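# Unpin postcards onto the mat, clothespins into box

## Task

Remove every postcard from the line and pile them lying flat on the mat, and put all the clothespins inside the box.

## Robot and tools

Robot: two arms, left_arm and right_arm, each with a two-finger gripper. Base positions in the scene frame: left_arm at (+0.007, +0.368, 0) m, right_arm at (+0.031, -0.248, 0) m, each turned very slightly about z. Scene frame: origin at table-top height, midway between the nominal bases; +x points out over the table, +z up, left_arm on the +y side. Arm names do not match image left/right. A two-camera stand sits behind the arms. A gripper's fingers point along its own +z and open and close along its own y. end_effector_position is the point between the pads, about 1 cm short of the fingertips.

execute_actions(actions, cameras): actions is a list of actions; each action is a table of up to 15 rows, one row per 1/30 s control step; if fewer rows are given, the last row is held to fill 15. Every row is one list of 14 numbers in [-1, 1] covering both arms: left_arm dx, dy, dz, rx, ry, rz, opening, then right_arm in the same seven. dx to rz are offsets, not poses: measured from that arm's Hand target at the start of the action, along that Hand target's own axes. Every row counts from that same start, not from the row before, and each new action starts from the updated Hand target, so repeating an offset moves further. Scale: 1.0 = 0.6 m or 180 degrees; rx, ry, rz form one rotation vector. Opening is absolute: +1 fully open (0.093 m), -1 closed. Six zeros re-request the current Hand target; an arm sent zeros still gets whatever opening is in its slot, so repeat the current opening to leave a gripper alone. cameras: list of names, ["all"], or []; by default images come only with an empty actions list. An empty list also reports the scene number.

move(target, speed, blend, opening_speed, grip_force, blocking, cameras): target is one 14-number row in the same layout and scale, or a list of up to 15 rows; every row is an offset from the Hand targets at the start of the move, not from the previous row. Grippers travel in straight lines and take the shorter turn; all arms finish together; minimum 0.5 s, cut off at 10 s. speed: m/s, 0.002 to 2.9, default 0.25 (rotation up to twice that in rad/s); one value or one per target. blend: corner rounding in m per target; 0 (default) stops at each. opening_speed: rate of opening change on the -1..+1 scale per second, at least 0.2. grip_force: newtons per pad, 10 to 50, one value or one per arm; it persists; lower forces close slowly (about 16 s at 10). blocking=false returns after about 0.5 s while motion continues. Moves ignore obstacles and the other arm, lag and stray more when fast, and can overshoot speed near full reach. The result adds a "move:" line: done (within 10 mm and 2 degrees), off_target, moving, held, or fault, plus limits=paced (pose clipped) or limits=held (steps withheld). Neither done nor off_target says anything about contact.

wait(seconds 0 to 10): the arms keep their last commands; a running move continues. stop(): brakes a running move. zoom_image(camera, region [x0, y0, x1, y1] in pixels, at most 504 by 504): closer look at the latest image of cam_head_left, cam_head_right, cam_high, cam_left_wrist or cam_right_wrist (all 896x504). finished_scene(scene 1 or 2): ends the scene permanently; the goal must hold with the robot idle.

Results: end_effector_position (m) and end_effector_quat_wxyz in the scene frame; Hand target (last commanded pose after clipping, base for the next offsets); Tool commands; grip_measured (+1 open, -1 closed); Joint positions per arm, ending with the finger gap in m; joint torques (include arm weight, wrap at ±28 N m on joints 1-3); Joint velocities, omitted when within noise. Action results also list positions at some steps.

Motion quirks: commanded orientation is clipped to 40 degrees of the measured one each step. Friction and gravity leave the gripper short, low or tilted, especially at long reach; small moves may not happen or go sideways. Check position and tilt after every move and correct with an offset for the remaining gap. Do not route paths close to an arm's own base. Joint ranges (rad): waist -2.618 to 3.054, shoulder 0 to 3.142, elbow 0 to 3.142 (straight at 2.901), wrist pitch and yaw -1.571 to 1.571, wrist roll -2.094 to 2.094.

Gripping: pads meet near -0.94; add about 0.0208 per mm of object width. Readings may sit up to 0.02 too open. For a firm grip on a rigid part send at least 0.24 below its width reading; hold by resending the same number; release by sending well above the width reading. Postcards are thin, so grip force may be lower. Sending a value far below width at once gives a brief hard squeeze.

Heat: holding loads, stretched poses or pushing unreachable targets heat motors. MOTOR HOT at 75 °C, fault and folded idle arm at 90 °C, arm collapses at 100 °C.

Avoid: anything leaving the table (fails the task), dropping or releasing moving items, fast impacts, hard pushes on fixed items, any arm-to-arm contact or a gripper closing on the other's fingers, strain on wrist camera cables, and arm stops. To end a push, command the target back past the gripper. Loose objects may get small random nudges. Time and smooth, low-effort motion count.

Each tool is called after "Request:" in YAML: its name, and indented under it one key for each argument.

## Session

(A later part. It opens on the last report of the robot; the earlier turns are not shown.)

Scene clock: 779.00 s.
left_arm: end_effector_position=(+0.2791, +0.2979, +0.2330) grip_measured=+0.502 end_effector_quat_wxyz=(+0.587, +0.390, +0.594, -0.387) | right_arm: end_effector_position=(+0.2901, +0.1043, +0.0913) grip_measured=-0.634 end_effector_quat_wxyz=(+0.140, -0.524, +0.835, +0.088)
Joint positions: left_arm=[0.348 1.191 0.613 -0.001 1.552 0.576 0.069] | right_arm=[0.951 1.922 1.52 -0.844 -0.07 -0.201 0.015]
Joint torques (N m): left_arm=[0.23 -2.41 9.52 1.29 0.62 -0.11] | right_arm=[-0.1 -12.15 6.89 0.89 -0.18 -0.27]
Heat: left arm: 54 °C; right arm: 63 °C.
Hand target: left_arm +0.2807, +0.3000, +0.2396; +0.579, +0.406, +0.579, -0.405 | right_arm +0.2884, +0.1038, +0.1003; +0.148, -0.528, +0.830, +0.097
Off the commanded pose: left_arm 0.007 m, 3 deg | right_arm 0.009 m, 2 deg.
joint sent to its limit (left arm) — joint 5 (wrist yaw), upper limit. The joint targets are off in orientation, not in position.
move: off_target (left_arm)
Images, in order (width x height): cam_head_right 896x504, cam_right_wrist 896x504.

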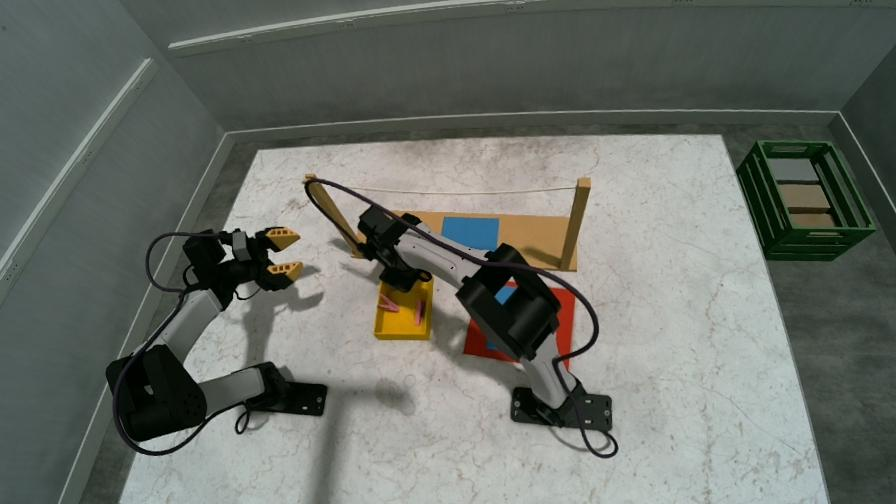

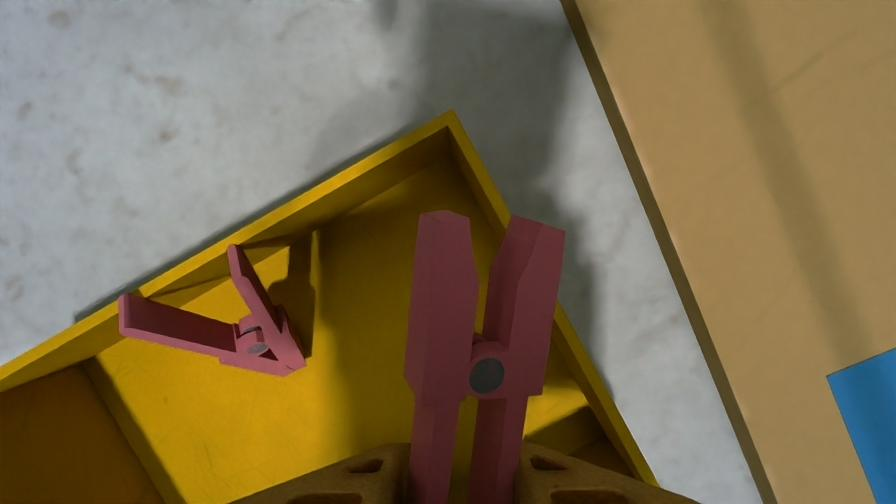

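Request:
move:
  target:
    - [0,0,0,0,0,0,0.5,0.007,0.048,-0.0025,0,0,0,-0.64]
    - [0,0,0,0,0,0,0.5,0.039,0.048,0.0835,0,0,0,-0.64]
  blend: [0.005,0]
  speed: [0.1,0.08]
  cameras: ["cam_head_right","cam_right_wrist"]

Scene clock: 784.77 s.
left_arm: end_effector_position=(+0.2791, +0.2979, +0.2330) grip_measured=+0.502 end_effector_quat_wxyz=(+0.587, +0.390, +0.594, -0.387) | right_arm: end_effector_position=(+0.2595, +0.1120, +0.0518) grip_measured=-0.634 end_effector_quat_wxyz=(+0.149, -0.533, +0.827, +0.100)
Joint positions: left_arm=[0.348 1.191 0.613 -0.001 1.552 0.576 0.069] | right_arm=[1.021 1.896 1.313 -0.633 -0.064 -0.155 0.015]
Joint torques (N m): left_arm=[0.23 -2.41 9.55 1.28 0.62 -0.1] | right_arm=[0.18 -8.2 6.67 1.07 0 -0.03]
Heat: left arm: 54 °C; right arm: 62 °C.
Hand target: left_arm +0.2807, +0.3000, +0.2396; +0.579, +0.406, +0.579, -0.405 | right_arm +0.2602, +0.1120, +0.0453; +0.148, -0.528, +0.830, +0.097
Off the commanded pose: left_arm 0.007 m, 3 deg | right_arm 0.007 m, 1 deg.
joint sent to its limit (left arm) — joint 5 (wrist yaw), upper limit. The joint targets are off in orientation, not in position.
move: off_target (left_arm)
Images, in order (width x height): cam_head_right 896x504, cam_right_wrist 896x504.

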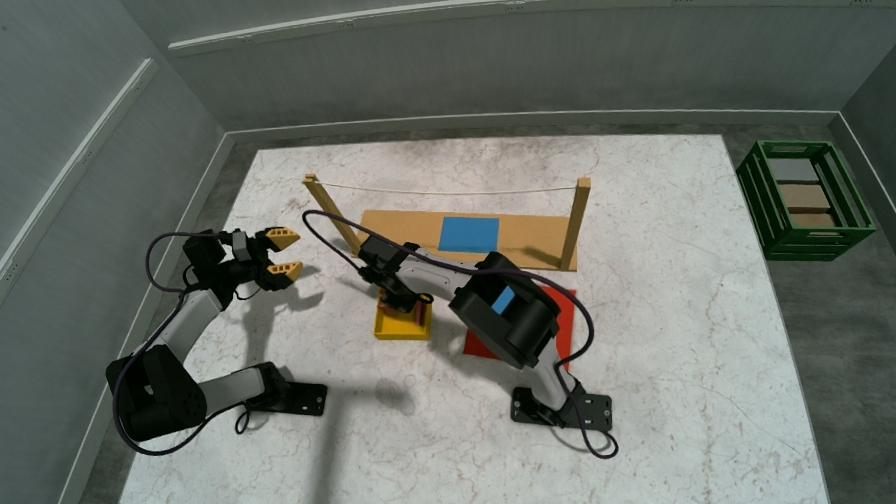

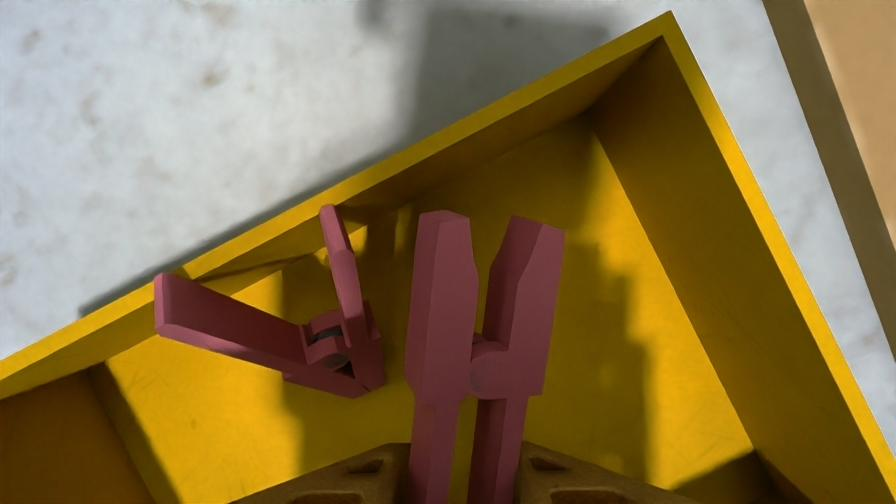

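Request:
move:
  target: [0,0,0,0,0,0,0.5,0.015,0,0.0424,0,0,0,-0.64]
  speed: 0.06
  cameras: ["cam_right_wrist"]

Scene clock: 787.90 s.
left_arm: end_effector_position=(+0.2791, +0.2979, +0.2330) grip_measured=+0.502 end_effector_quat_wxyz=(+0.587, +0.390, +0.594, -0.387) | right_arm: end_effector_position=(+0.2601, +0.1128, +0.0272) grip_measured=-0.634 end_effector_quat_wxyz=(+0.152, -0.533, +0.827, +0.101)
Joint positions: left_arm=[0.348 1.191 0.613 -0.001 1.552 0.576 0.069] | right_arm=[1.021 1.932 1.255 -0.533 -0.064 -0.155 0.015]
Joint torques (N m): left_arm=[0.25 -2.37 9.55 1.29 0.61 -0.1] | right_arm=[0.17 -7.69 6.63 1.08 0 -0.03]
Heat: left arm: 54 °C; right arm: 62 °C.
Hand target: left_arm +0.2807, +0.3000, +0.2396; +0.579, +0.406, +0.579, -0.405 | right_arm +0.2603, +0.1125, +0.0184; +0.148, -0.528, +0.830, +0.097
Off the commanded pose: left_arm 0.007 m, 3 deg | right_arm 0.009 m, 1 deg.
joint sent to its limit (left arm) — joint 5 (wrist yaw), upper limit. The joint targets are off in orientation, not in position.
move: off_target (left_arm)
Images, in order (width x height): cam_right_wrist 896x504.

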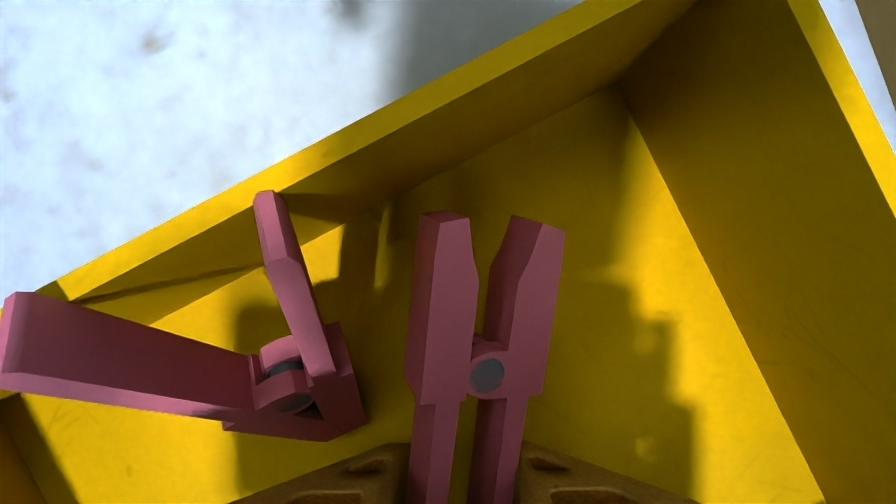

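Request:
move:
  target: [0,0,0,0,0,0,0.5,0,0,0,0,0,0,-0.15]
  opening_speed: 0.5
  cameras: ["cam_right_wrist"]

Scene clock: 790.50 s.
left_arm: end_effector_position=(+0.2791, +0.2979, +0.2330) grip_measured=+0.502 end_effector_quat_wxyz=(+0.587, +0.390, +0.594, -0.387) | right_arm: end_effector_position=(+0.2603, +0.1131, +0.0273) grip_measured=-0.152 end_effector_quat_wxyz=(+0.152, -0.532, +0.827, +0.101)
Joint positions: left_arm=[0.348 1.191 0.613 -0.001 1.552 0.576 0.069] | right_arm=[1.021 1.932 1.255 -0.532 -0.064 -0.154 0.038]
Joint torques (N m): left_arm=[0.24 -2.39 9.52 1.28 0.62 -0.1] | right_arm=[0.2 -7.71 6.63 1.09 -0.01 -0.04]
Heat: left arm: 54 °C; right arm: 62 °C.
Hand target: left_arm +0.2807, +0.3000, +0.2396; +0.579, +0.406, +0.579, -0.405 | right_arm +0.2602, +0.1125, +0.0184; +0.148, -0.528, +0.830, +0.097
Off the commanded pose: left_arm 0.007 m, 3 deg | right_arm 0.009 m, 1 deg.
joint sent to its limit (left arm) — joint 5 (wrist yaw), upper limit. The joint targets are off in orientation, not in position.
move: off_target (left_arm)
Images, in order (width x height): cam_right_wrist 896x504.

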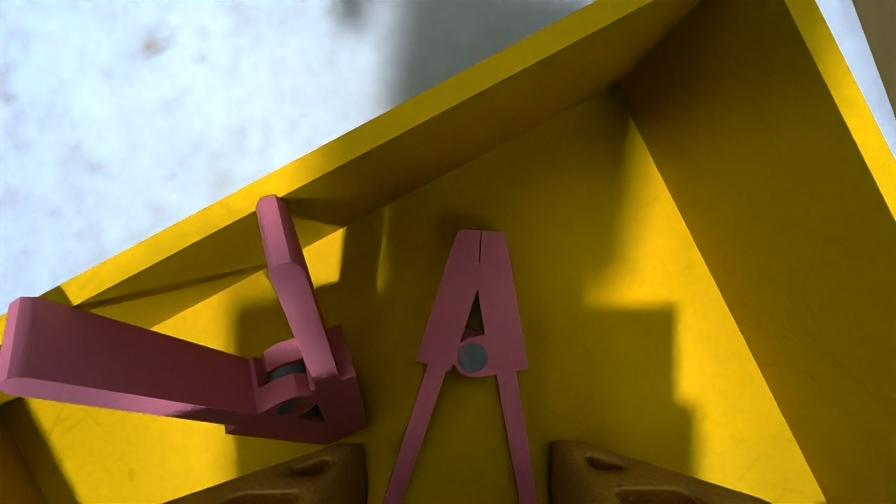

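Request:
move:
  target:
    - [0,0,0,0,0,0,0.5,0,0,-0.2,0,0,0,-0.15]
    - [0,0,0,0,0,0,0.5,0.2286,-0.2435,-0.4445,0.1074,-0.1333,0.1645,-0.15]
    - [0,0,0,0,0,0,0.5,0.606,-0.418,-0.621,0.4443,-0.185,0.4398,-0.15]
    - [0,0,0,0,0,0,0.5,0.985,-0.2485,-0.779,0.6322,-0.1306,0.5259,0]
  blend: [0.02,0.04,0.04,0]
  speed: [0.12,0.25,0.3,0.3]
  cameras: ["cam_head_right","cam_head_left","cam_high"]

Scene clock: 824.50 s.
left_arm: end_effector_position=(+0.2791, +0.2979, +0.2330) grip_measured=+0.502 end_effector_quat_wxyz=(+0.587, +0.390, +0.594, -0.387) | right_arm: end_effector_position=(+0.0926, -0.5975, +0.2480) grip_measured=-0.002 end_effector_quat_wxyz=(+0.490, +0.498, +0.585, -0.412)
Joint positions: left_arm=[0.348 1.191 0.613 -0.001 1.552 0.576 0.069] | right_arm=[-1.346 0.954 0.566 0.208 0.016 0.009 0.045]
Joint torques (N m): left_arm=[0.24 -2.37 9.54 1.28 0.63 -0.11] | right_arm=[-0.44 -0.9 9.65 2.1 -0.16 -0.24]
Heat: left arm: 54 °C; right arm: 61 °C.
Hand target: left_arm +0.2807, +0.3000, +0.2396; +0.579, +0.406, +0.579, -0.405 | right_arm +0.0933, -0.6005, +0.2500; +0.493, +0.492, +0.587, -0.413
Off the commanded pose: left_arm 0.007 m, 3 deg | right_arm 0.004 m, 1 deg.
joint sent to its limit (left arm) — joint 5 (wrist yaw), upper limit. The joint targets are off in orientation, not in position.
move: off_target (left_arm)
Images, in order (width x height): cam_head_left 896x504, cam_head_right 896x504, cam_high 896x504.

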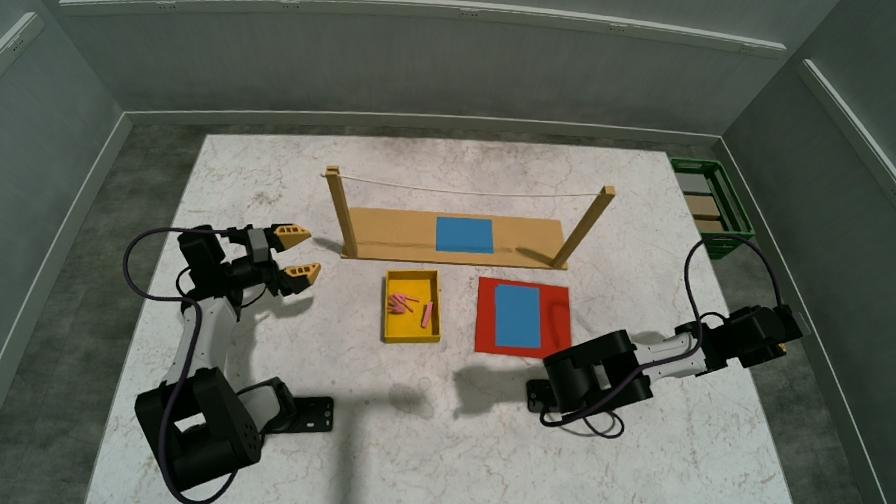

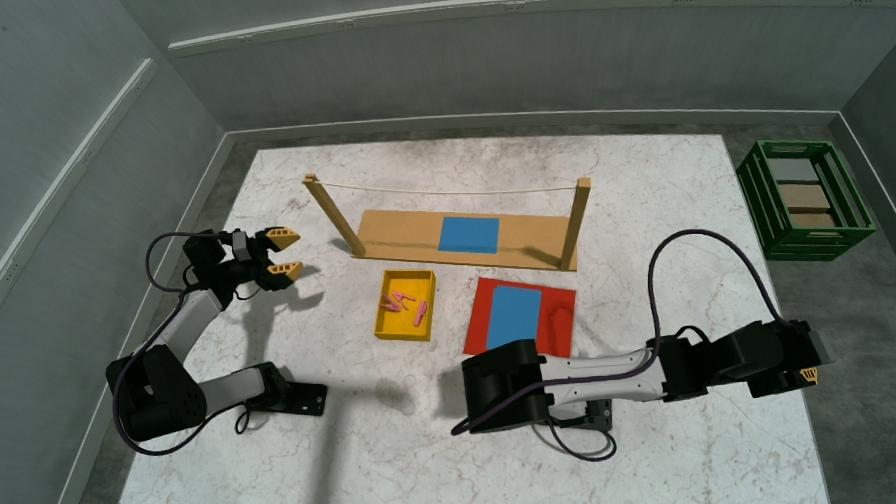

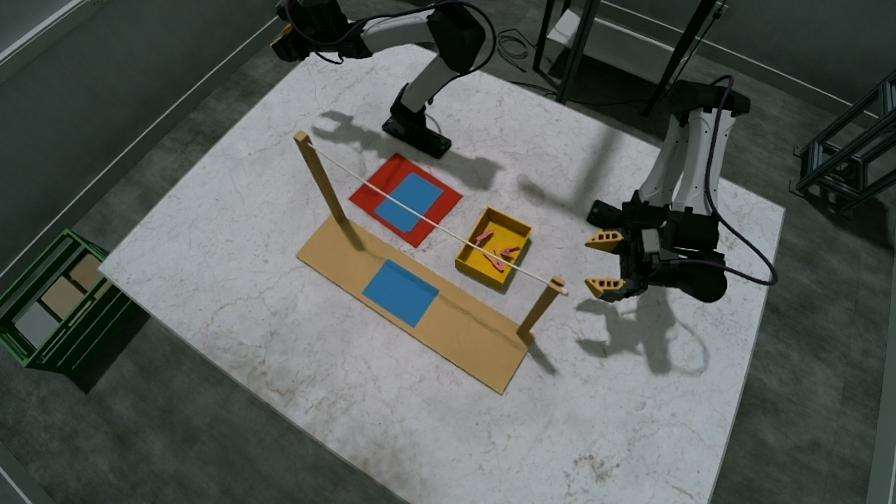

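Request:
zoom_image:
  camera: "cam_head_left"
  region: [320, 190, 600, 360]

Request:
zoom_image:
  camera: "cam_head_right"
  region: [340, 190, 600, 360]

Scaled by 1.800 from the camera's 896x504 image, which has a finer 1280x720 frame.

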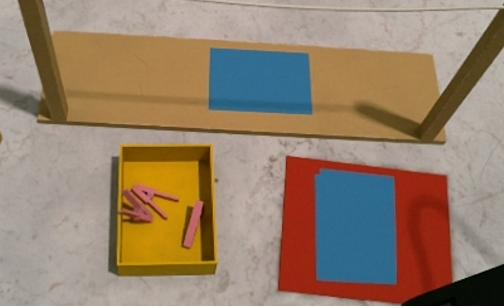

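Scaled by 1.938 from the camera's 896x504 image, which has a finer 1280x720 frame.

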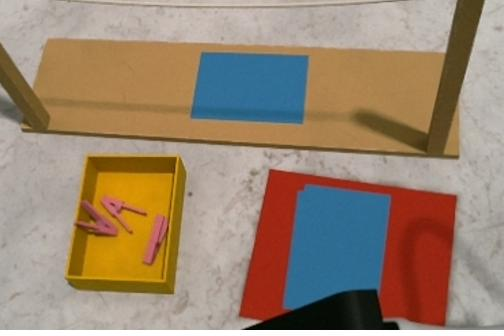

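Request:
move:
  target:
    - [0.1327,-0.095,0.3557,-0.219,0.1333,-0.049,-1,0,0,0,0,0,0,0]
    - [0.2577,0.0045,0.5693,-0.3761,0.1695,-0.1191,-1,0,0,0,0,0,0,0]
  blend: [0.03,0]
  speed: [0.25,0.2]
  cameras: ["cam_head_right","cam_head_left","cam_left_wrist"]

Scene clock: 847.07 s.
left_arm: end_effector_position=(+0.3984, -0.0178, +0.0884) grip_measured=-0.972 end_effector_quat_wxyz=(+0.458, +0.007, +0.889, -0.007) | right_arm: end_effector_position=(+0.0926, -0.5975, +0.2480) grip_measured=-0.002 end_effector_quat_wxyz=(+0.490, +0.498, +0.585, -0.412)
Joint positions: left_arm=[-1.028 2.197 1.619 -0.315 -0.732 -0.701 0] | right_arm=[-1.346 0.954 0.566 0.208 0.016 0.009 0.045]
Joint torques (N m): left_arm=[-0.5 -9.65 9.63 1.44 -0.52 -0.25] | right_arm=[-0.43 -0.92 9.65 2.12 -0.15 -0.24]
Heat: left arm: 54 °C; right arm: 64 °C.
Hand target: left_arm +0.4000, -0.0199, +0.0847; +0.461, +0.000, +0.887, +0.000 | right_arm +0.0933, -0.6005, +0.2500; +0.493, +0.492, +0.587, -0.413
Off the commanded pose: left_arm 0.005 m, 1 deg | right_arm 0.004 m, 1 deg.
move: done
Images, in order (width x height): cam_head_left 896x504, cam_head_right 896x504, cam_left_wrist 896x504.

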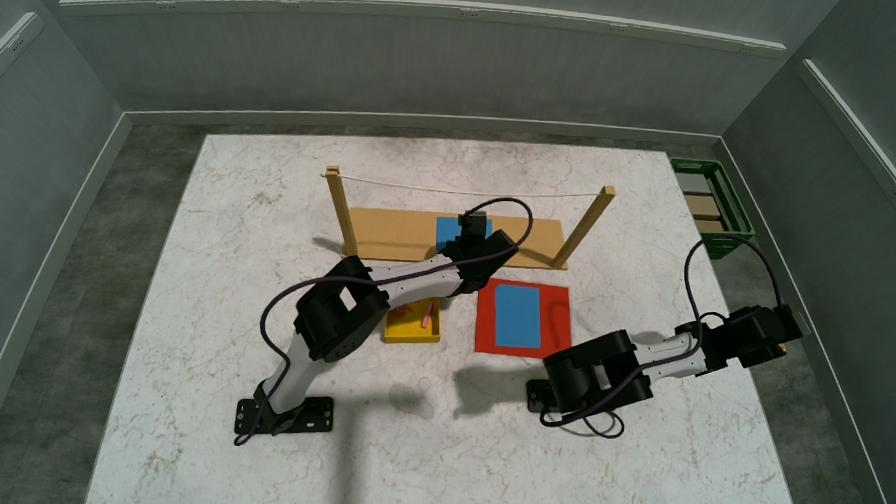

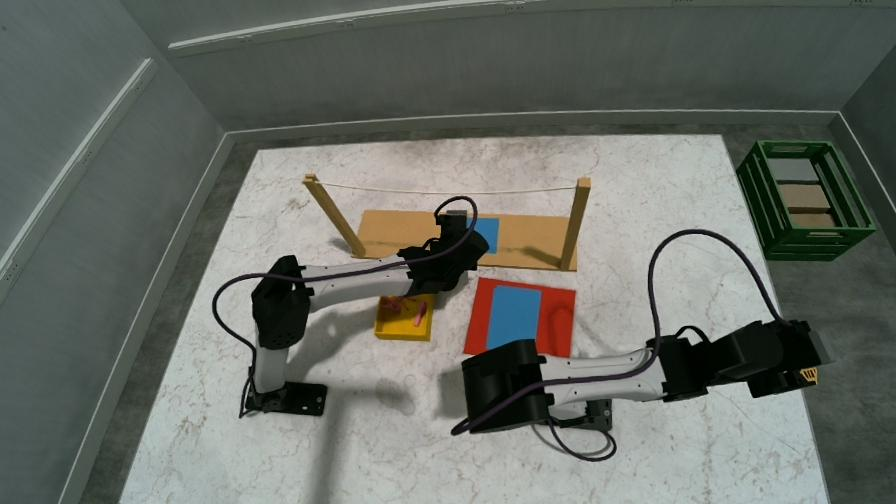

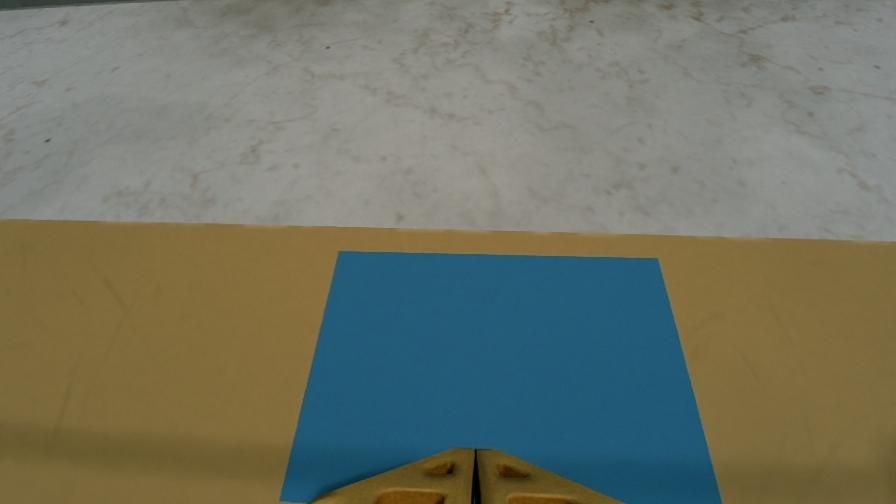

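Request:
move:
  target:
    - [0.0048,-0.01,0.1092,0,0,0,-1,0,0,0,0,0,0,0]
    - [0.032,-0.01,0.128,0,0,0,-1,0,0,0,0,0,0,0]
  blend: [0.005,0]
  speed: [0.15,0.04]
  cameras: ["cam_head_right","cam_head_left","cam_left_wrist"]

Scene clock: 857.93 s.
left_arm: end_effector_position=(+0.4502, -0.0190, +0.0335) grip_measured=-0.972 end_effector_quat_wxyz=(+0.461, -0.006, +0.887, +0.006) | right_arm: end_effector_position=(+0.0926, -0.5975, +0.2480) grip_measured=-0.002 end_effector_quat_wxyz=(+0.490, +0.498, +0.585, -0.412)
Joint positions: left_arm=[-0.949 2.41 1.748 -0.201 -0.712 -0.645 0] | right_arm=[-1.346 0.954 0.566 0.208 0.016 0.009 0.045]
Joint torques (N m): left_arm=[-0.38 -10.67 8.46 1.82 -0.16 0.03] | right_arm=[-0.43 -0.87 9.63 2.11 -0.15 -0.24]
Heat: left arm: 53 °C; right arm: 65 °C.
Hand target: left_arm +0.4517, -0.0259, +0.0248; +0.461, +0.000, +0.887, +0.000 | right_arm +0.0933, -0.6005, +0.2500; +0.493, +0.492, +0.587, -0.413
Off the commanded pose: left_arm 0.011 m, 1 deg | right_arm 0.004 m, 1 deg.
move: off_target (left_arm)
Images, in order (width x height): cam_head_left 896x504, cam_head_right 896x504, cam_left_wrist 896x504.

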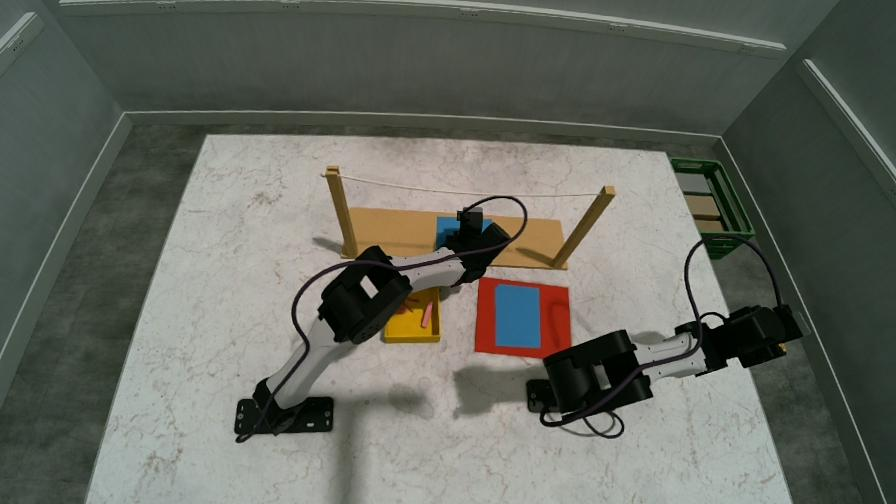

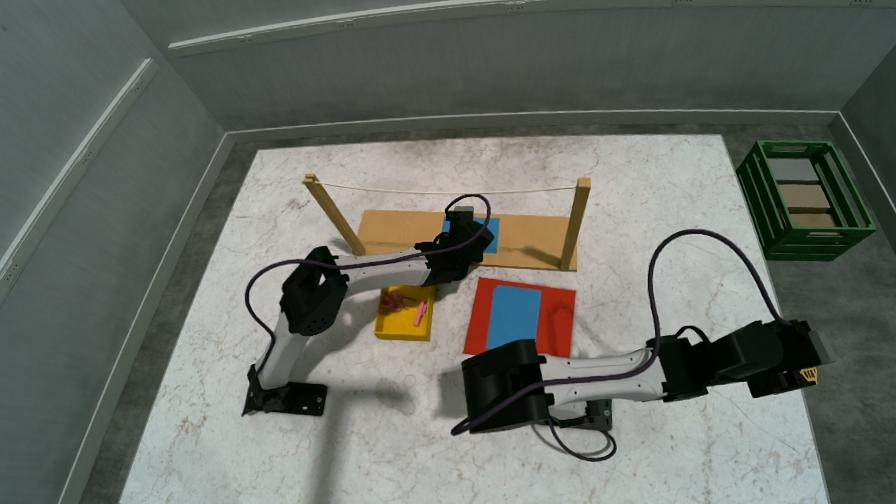

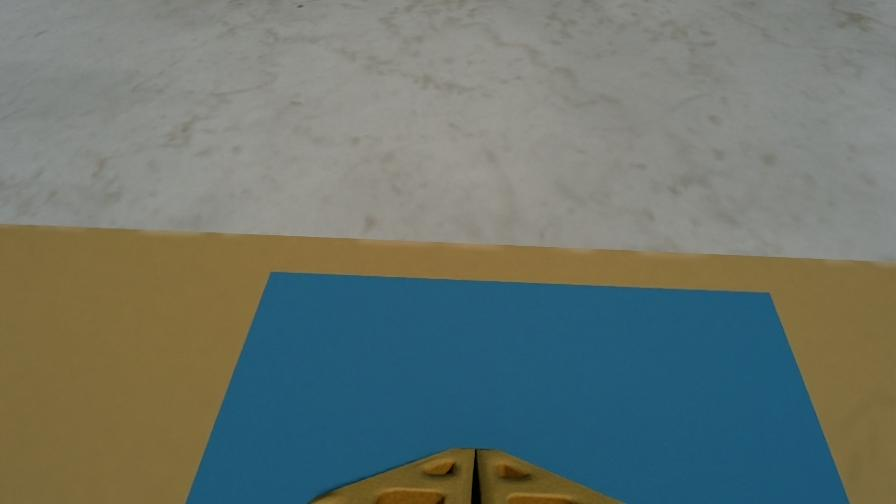

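Request:
move:
  target: [-0.0,0,0,0,0,0,-1,0,0,0,0,0,0,0]
  speed: 0.04

Request:
move:
  target: [0.0109,0,0.0077,0,0,0,-1,0,0,0,0,0,0,0]
  speed: 0.04
  cameras: ["cam_left_wrist"]

Scene clock: 861.70 s.
left_arm: end_effector_position=(+0.4503, -0.0190, +0.0335) grip_measured=-0.972 end_effector_quat_wxyz=(+0.461, -0.006, +0.887, +0.006) | right_arm: end_effector_position=(+0.0926, -0.5975, +0.2480) grip_measured=-0.002 end_effector_quat_wxyz=(+0.490, +0.498, +0.585, -0.412)
Joint positions: left_arm=[-0.949 2.41 1.748 -0.2 -0.712 -0.645 0] | right_arm=[-1.346 0.954 0.566 0.208 0.016 0.009 0.045]
Joint torques (N m): left_arm=[-0.38 -10.7 8.47 1.83 -0.17 0.03] | right_arm=[-0.43 -0.88 9.65 2.11 -0.15 -0.24]
Heat: left arm: 52 °C; right arm: 66 °C.
Hand target: left_arm +0.4517, -0.0259, +0.0248; +0.461, +0.000, +0.887, +0.000 | right_arm +0.0933, -0.6005, +0.2500; +0.493, +0.492, +0.587, -0.413
Off the commanded pose: left_arm 0.011 m, 1 deg | right_arm 0.004 m, 1 deg.
move: off_target (left_arm)

Scene clock: 862.57 s.
left_arm: end_effector_position=(+0.4528, -0.0223, +0.0323) grip_measured=-0.972 end_effector_quat_wxyz=(+0.467, -0.010, +0.884, -0.002) | right_arm: end_effector_position=(+0.0926, -0.5975, +0.2480) grip_measured=-0.002 end_effector_quat_wxyz=(+0.490, +0.498, +0.585, -0.412)
Joint positions: left_arm=[-0.949 2.42 1.748 -0.167 -0.712 -0.645 0] | right_arm=[-1.346 0.954 0.566 0.208 0.016 0.009 0.045]
Joint torques (N m): left_arm=[-0.39 -10.39 7.68 1.76 -0.16 0.02] | right_arm=[-0.44 -0.88 9.63 2.11 -0.14 -0.24]
Heat: left arm: 52 °C; right arm: 66 °C.
Hand target: left_arm +0.4517, -0.0259, +0.0168; +0.461, +0.000, +0.887, +0.000 | right_arm +0.0933, -0.6005, +0.2500; +0.493, +0.492, +0.587, -0.413
Off the commanded pose: left_arm 0.016 m, 1 deg | right_arm 0.004 m, 1 deg.
move: off_target (left_arm)
Images, in order (width x height): cam_left_wrist 896x504.

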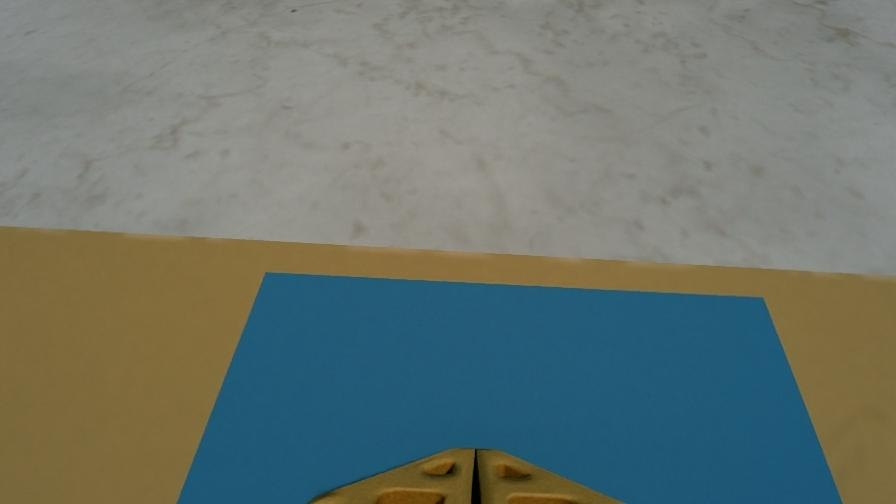

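Request:
move:
  target: [0.0233,0,-0.0245,0,0,0,-1,0,0,0,0,0,0,0]
  speed: 0.04
  cameras: ["cam_left_wrist","cam_head_left"]

Scene clock: 865.87 s.
left_arm: end_effector_position=(+0.4452, -0.0270, +0.0297) grip_measured=-0.972 end_effector_quat_wxyz=(+0.485, -0.015, +0.874, -0.006) | right_arm: end_effector_position=(+0.0926, -0.5975, +0.2480) grip_measured=-0.002 end_effector_quat_wxyz=(+0.490, +0.498, +0.585, -0.412)
Joint positions: left_arm=[-0.973 2.42 1.705 -0.094 -0.752 -0.652 0] | right_arm=[-1.346 0.954 0.566 0.208 0.016 0.009 0.045]
Joint torques (N m): left_arm=[-1.1 -13.07 5.14 1.25 0.03 -0.23] | right_arm=[-0.46 -0.92 9.66 2.11 -0.15 -0.25]
Heat: left arm: 51 °C; right arm: 66 °C.
Hand target: left_arm +0.4317, -0.0259, +0.0138; +0.461, +0.000, +0.887, +0.000 | right_arm +0.0933, -0.6005, +0.2500; +0.493, +0.492, +0.587, -0.413
Off the commanded pose: left_arm 0.021 m, 4 deg | right_arm 0.004 m, 1 deg.
move: off_target (left_arm)
Images, in order (width x height): cam_head_left 896x504, cam_left_wrist 896x504.

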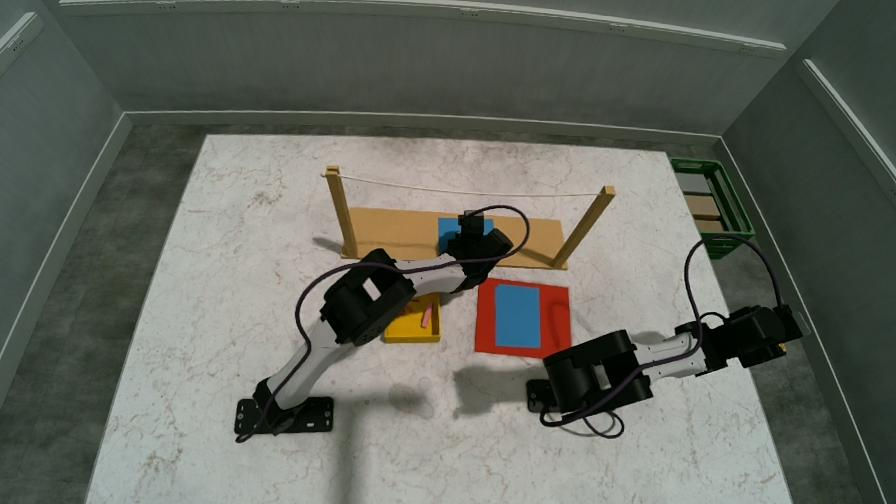

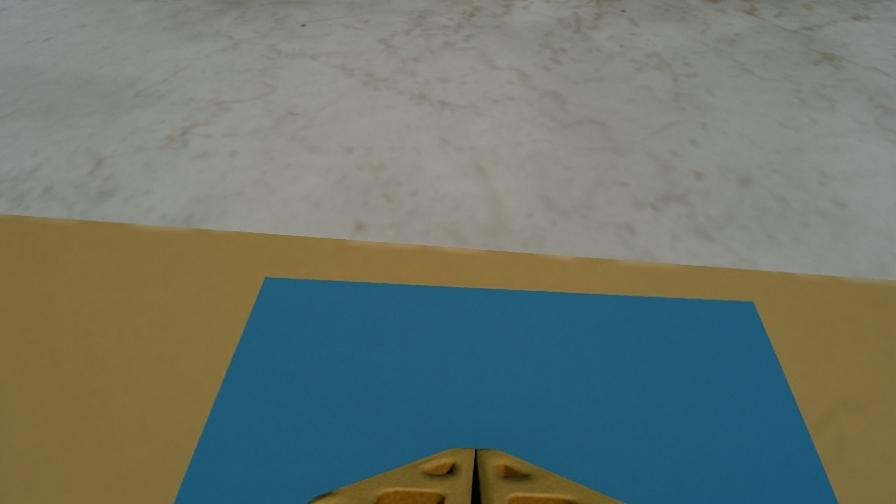

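Request:
move:
  target: [0.0335,0,-0.0477,0,0,0,-1,0,0,0,0,0,0,0]
  speed: 0.04
  cameras: ["cam_left_wrist"]

Scene clock: 869.60 s.
left_arm: end_effector_position=(+0.4110, -0.0309, +0.0288) grip_measured=-0.972 end_effector_quat_wxyz=(+0.489, -0.018, +0.872, -0.012) | right_arm: end_effector_position=(+0.0926, -0.5975, +0.2480) grip_measured=-0.002 end_effector_quat_wxyz=(+0.490, +0.498, +0.585, -0.412)
Joint positions: left_arm=[-1.035 2.364 1.597 -0.072 -0.793 -0.715 0] | right_arm=[-1.346 0.954 0.566 0.208 0.016 0.009 0.045]
Joint torques (N m): left_arm=[-0.91 -13.15 4.78 1.05 0.04 -0.25] | right_arm=[-0.44 -0.88 9.63 2.11 -0.15 -0.24]
Heat: left arm: 51 °C; right arm: 66 °C.
Hand target: left_arm +0.3967, -0.0260, +0.0138; +0.461, +0.000, +0.887, +0.000 | right_arm +0.0933, -0.6005, +0.2500; +0.493, +0.492, +0.587, -0.413
Off the commanded pose: left_arm 0.021 m, 4 deg | right_arm 0.004 m, 1 deg.
move: off_target (left_arm)
Images, in order (width x height): cam_left_wrist 896x504.

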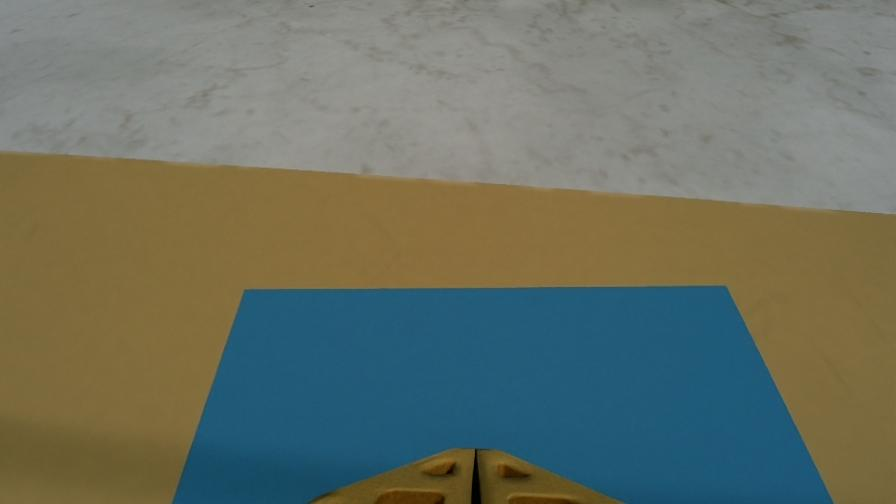

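Request:
move:
  target: [0.021,0,-0.03,0,0,0,-1,0,0,0,0,0,0,0]
  speed: 0.04
  cameras: ["cam_left_wrist","cam_head_left","cam_head_right"]

Scene clock: 873.40 s.
left_arm: end_effector_position=(+0.3893, -0.0323, +0.0285) grip_measured=-0.972 end_effector_quat_wxyz=(+0.490, -0.019, +0.871, -0.015) | right_arm: end_effector_position=(+0.0926, -0.5975, +0.2481) grip_measured=-0.002 end_effector_quat_wxyz=(+0.490, +0.498, +0.585, -0.412)
Joint positions: left_arm=[-1.076 2.331 1.537 -0.07 -0.818 -0.759 0] | right_arm=[-1.346 0.954 0.566 0.208 0.016 0.009 0.045]
Joint torques (N m): left_arm=[-0.94 -12.89 4.72 0.93 0.04 -0.24] | right_arm=[-0.44 -0.87 9.66 2.11 -0.15 -0.24]
Heat: left arm: 50 °C; right arm: 66 °C.
Hand target: left_arm +0.3747, -0.0259, +0.0137; +0.461, +0.000, +0.887, +0.000 | right_arm +0.0933, -0.6005, +0.2501; +0.493, +0.492, +0.587, -0.413
Off the commanded pose: left_arm 0.022 m, 5 deg | right_arm 0.004 m, 1 deg.
move: off_target (left_arm)
Images, in order (width x height): cam_head_left 896x504, cam_head_right 896x504, cam_left_wrist 896x504.

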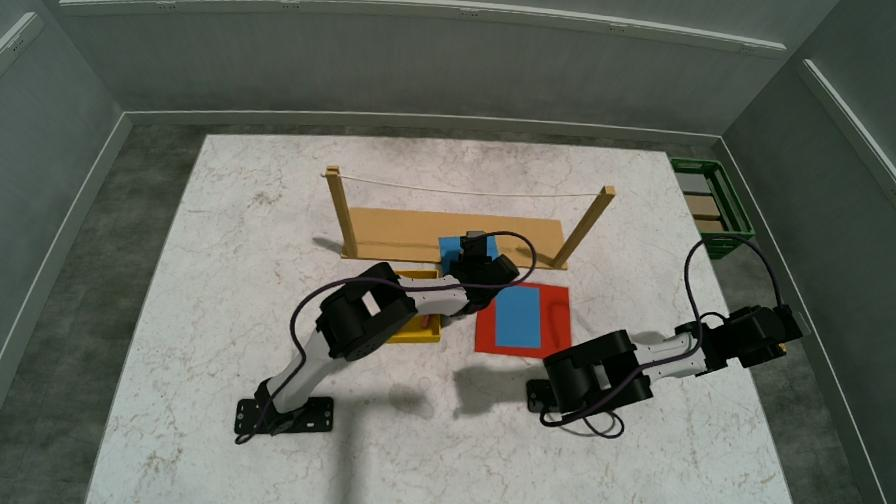

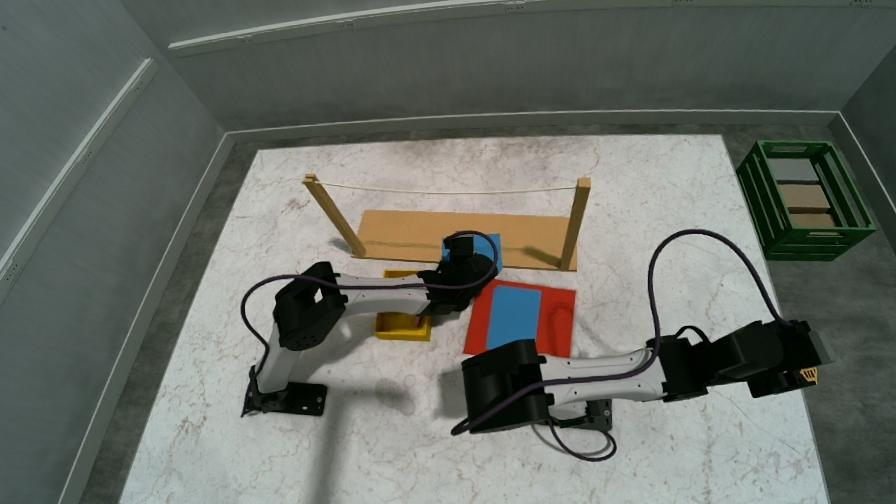

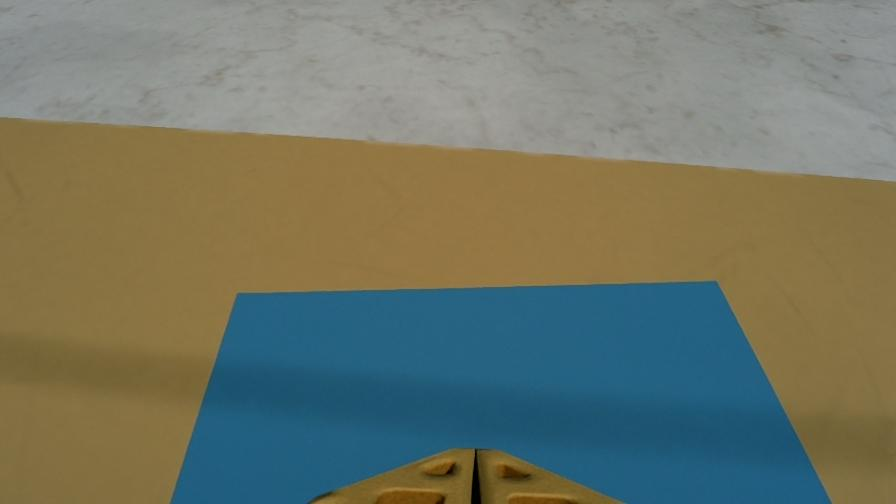

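Request:
move:
  target:
    - [-0.0613,0,-0.043,0,0,0,-1,0,0,0,0,0,0,0]
    - [-0.0815,0.033,-0.2607,0,0,0,-1,0,0,0,0,0,0,0]
  blend: [0.01,0]
  speed: [0.08,0.15]
  cameras: ["cam_left_wrist","cam_head_left","cam_head_right"]

Request:
zoom_image:
  camera: "cam_head_left"
  region: [400, 200, 600, 320]

Request:
zoom_image:
  camera: "cam_head_right"
  region: [400, 200, 600, 320]

Scene clock: 878.53 s.
left_arm: end_effector_position=(+0.2729, -0.0086, +0.1264) grip_measured=-0.972 end_effector_quat_wxyz=(+0.448, +0.016, +0.894, +0.009) | right_arm: end_effector_position=(+0.0926, -0.5975, +0.2481) grip_measured=-0.002 end_effector_quat_wxyz=(+0.490, +0.498, +0.585, -0.412)
Joint positions: left_arm=[-1.28 1.977 1.492 -0.674 -0.86 -1.009 0] | right_arm=[-1.346 0.954 0.566 0.208 0.016 0.009 0.045]
Joint torques (N m): left_arm=[-0.03 -12.11 8.16 1.01 -0.67 -0.26] | right_arm=[-0.46 -0.88 9.68 2.11 -0.14 -0.24]
Heat: left arm: 49 °C; right arm: 67 °C.
Hand target: left_arm +0.2748, -0.0061, +0.1437; +0.461, +0.000, +0.887, +0.000 | right_arm +0.0933, -0.6005, +0.2501; +0.493, +0.492, +0.587, -0.413
Off the commanded pose: left_arm 0.017 m, 3 deg | right_arm 0.004 m, 1 deg.
move: off_target (left_arm)
Images, in order (width x height): cam_head_left 896x504, cam_head_right 896x504, cam_left_wrist 896x504.

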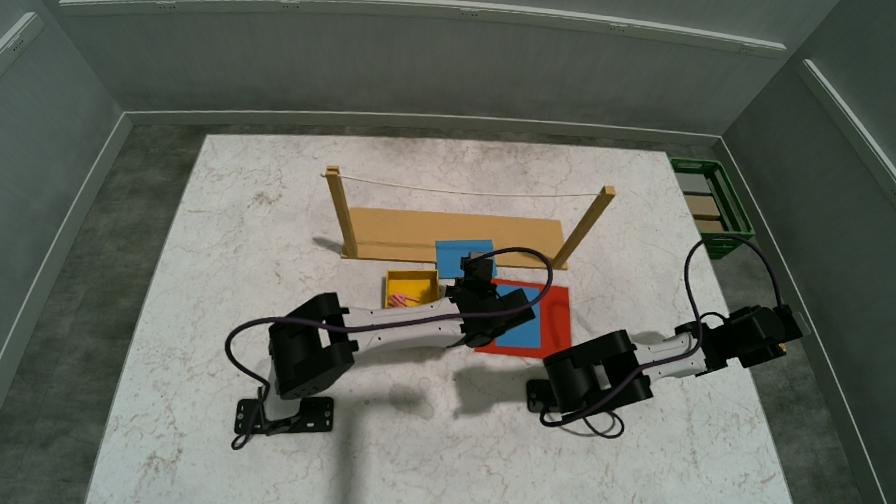

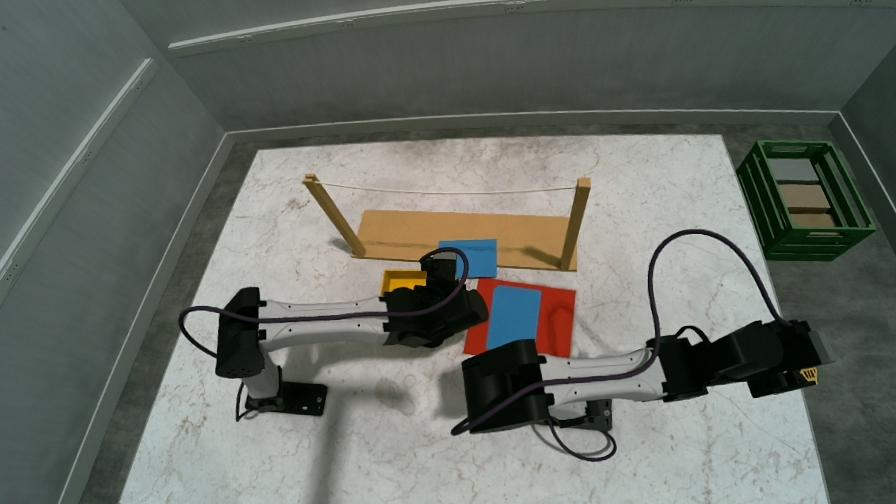

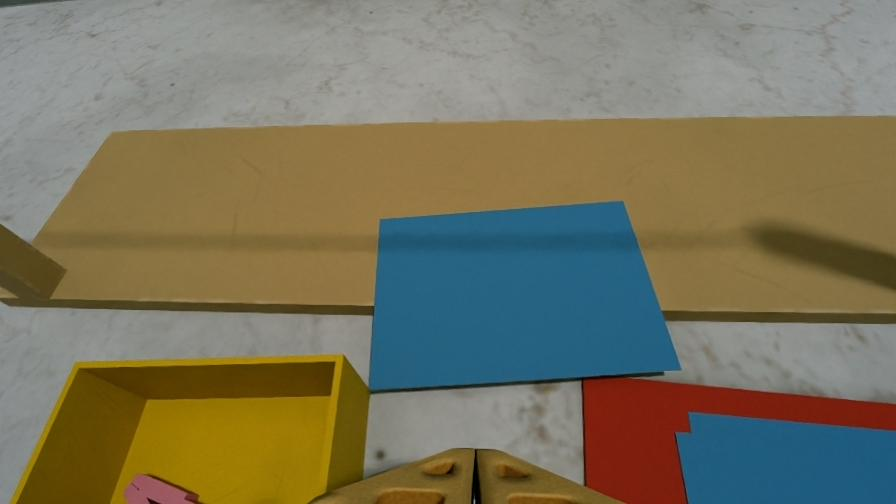

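Scaled by 2.520 from the camera's 896x504 image, which has a finer 1280x720 frame.

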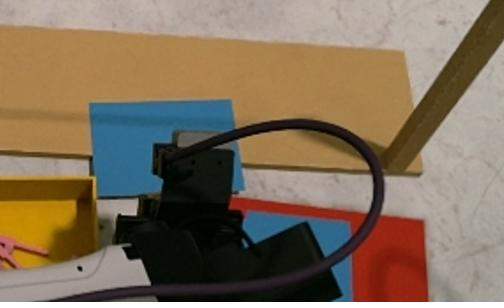

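Scaled by 2.520 from the camera's 896x504 image, which has a finer 1280x720 frame.

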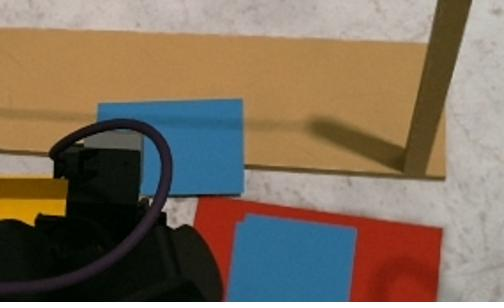

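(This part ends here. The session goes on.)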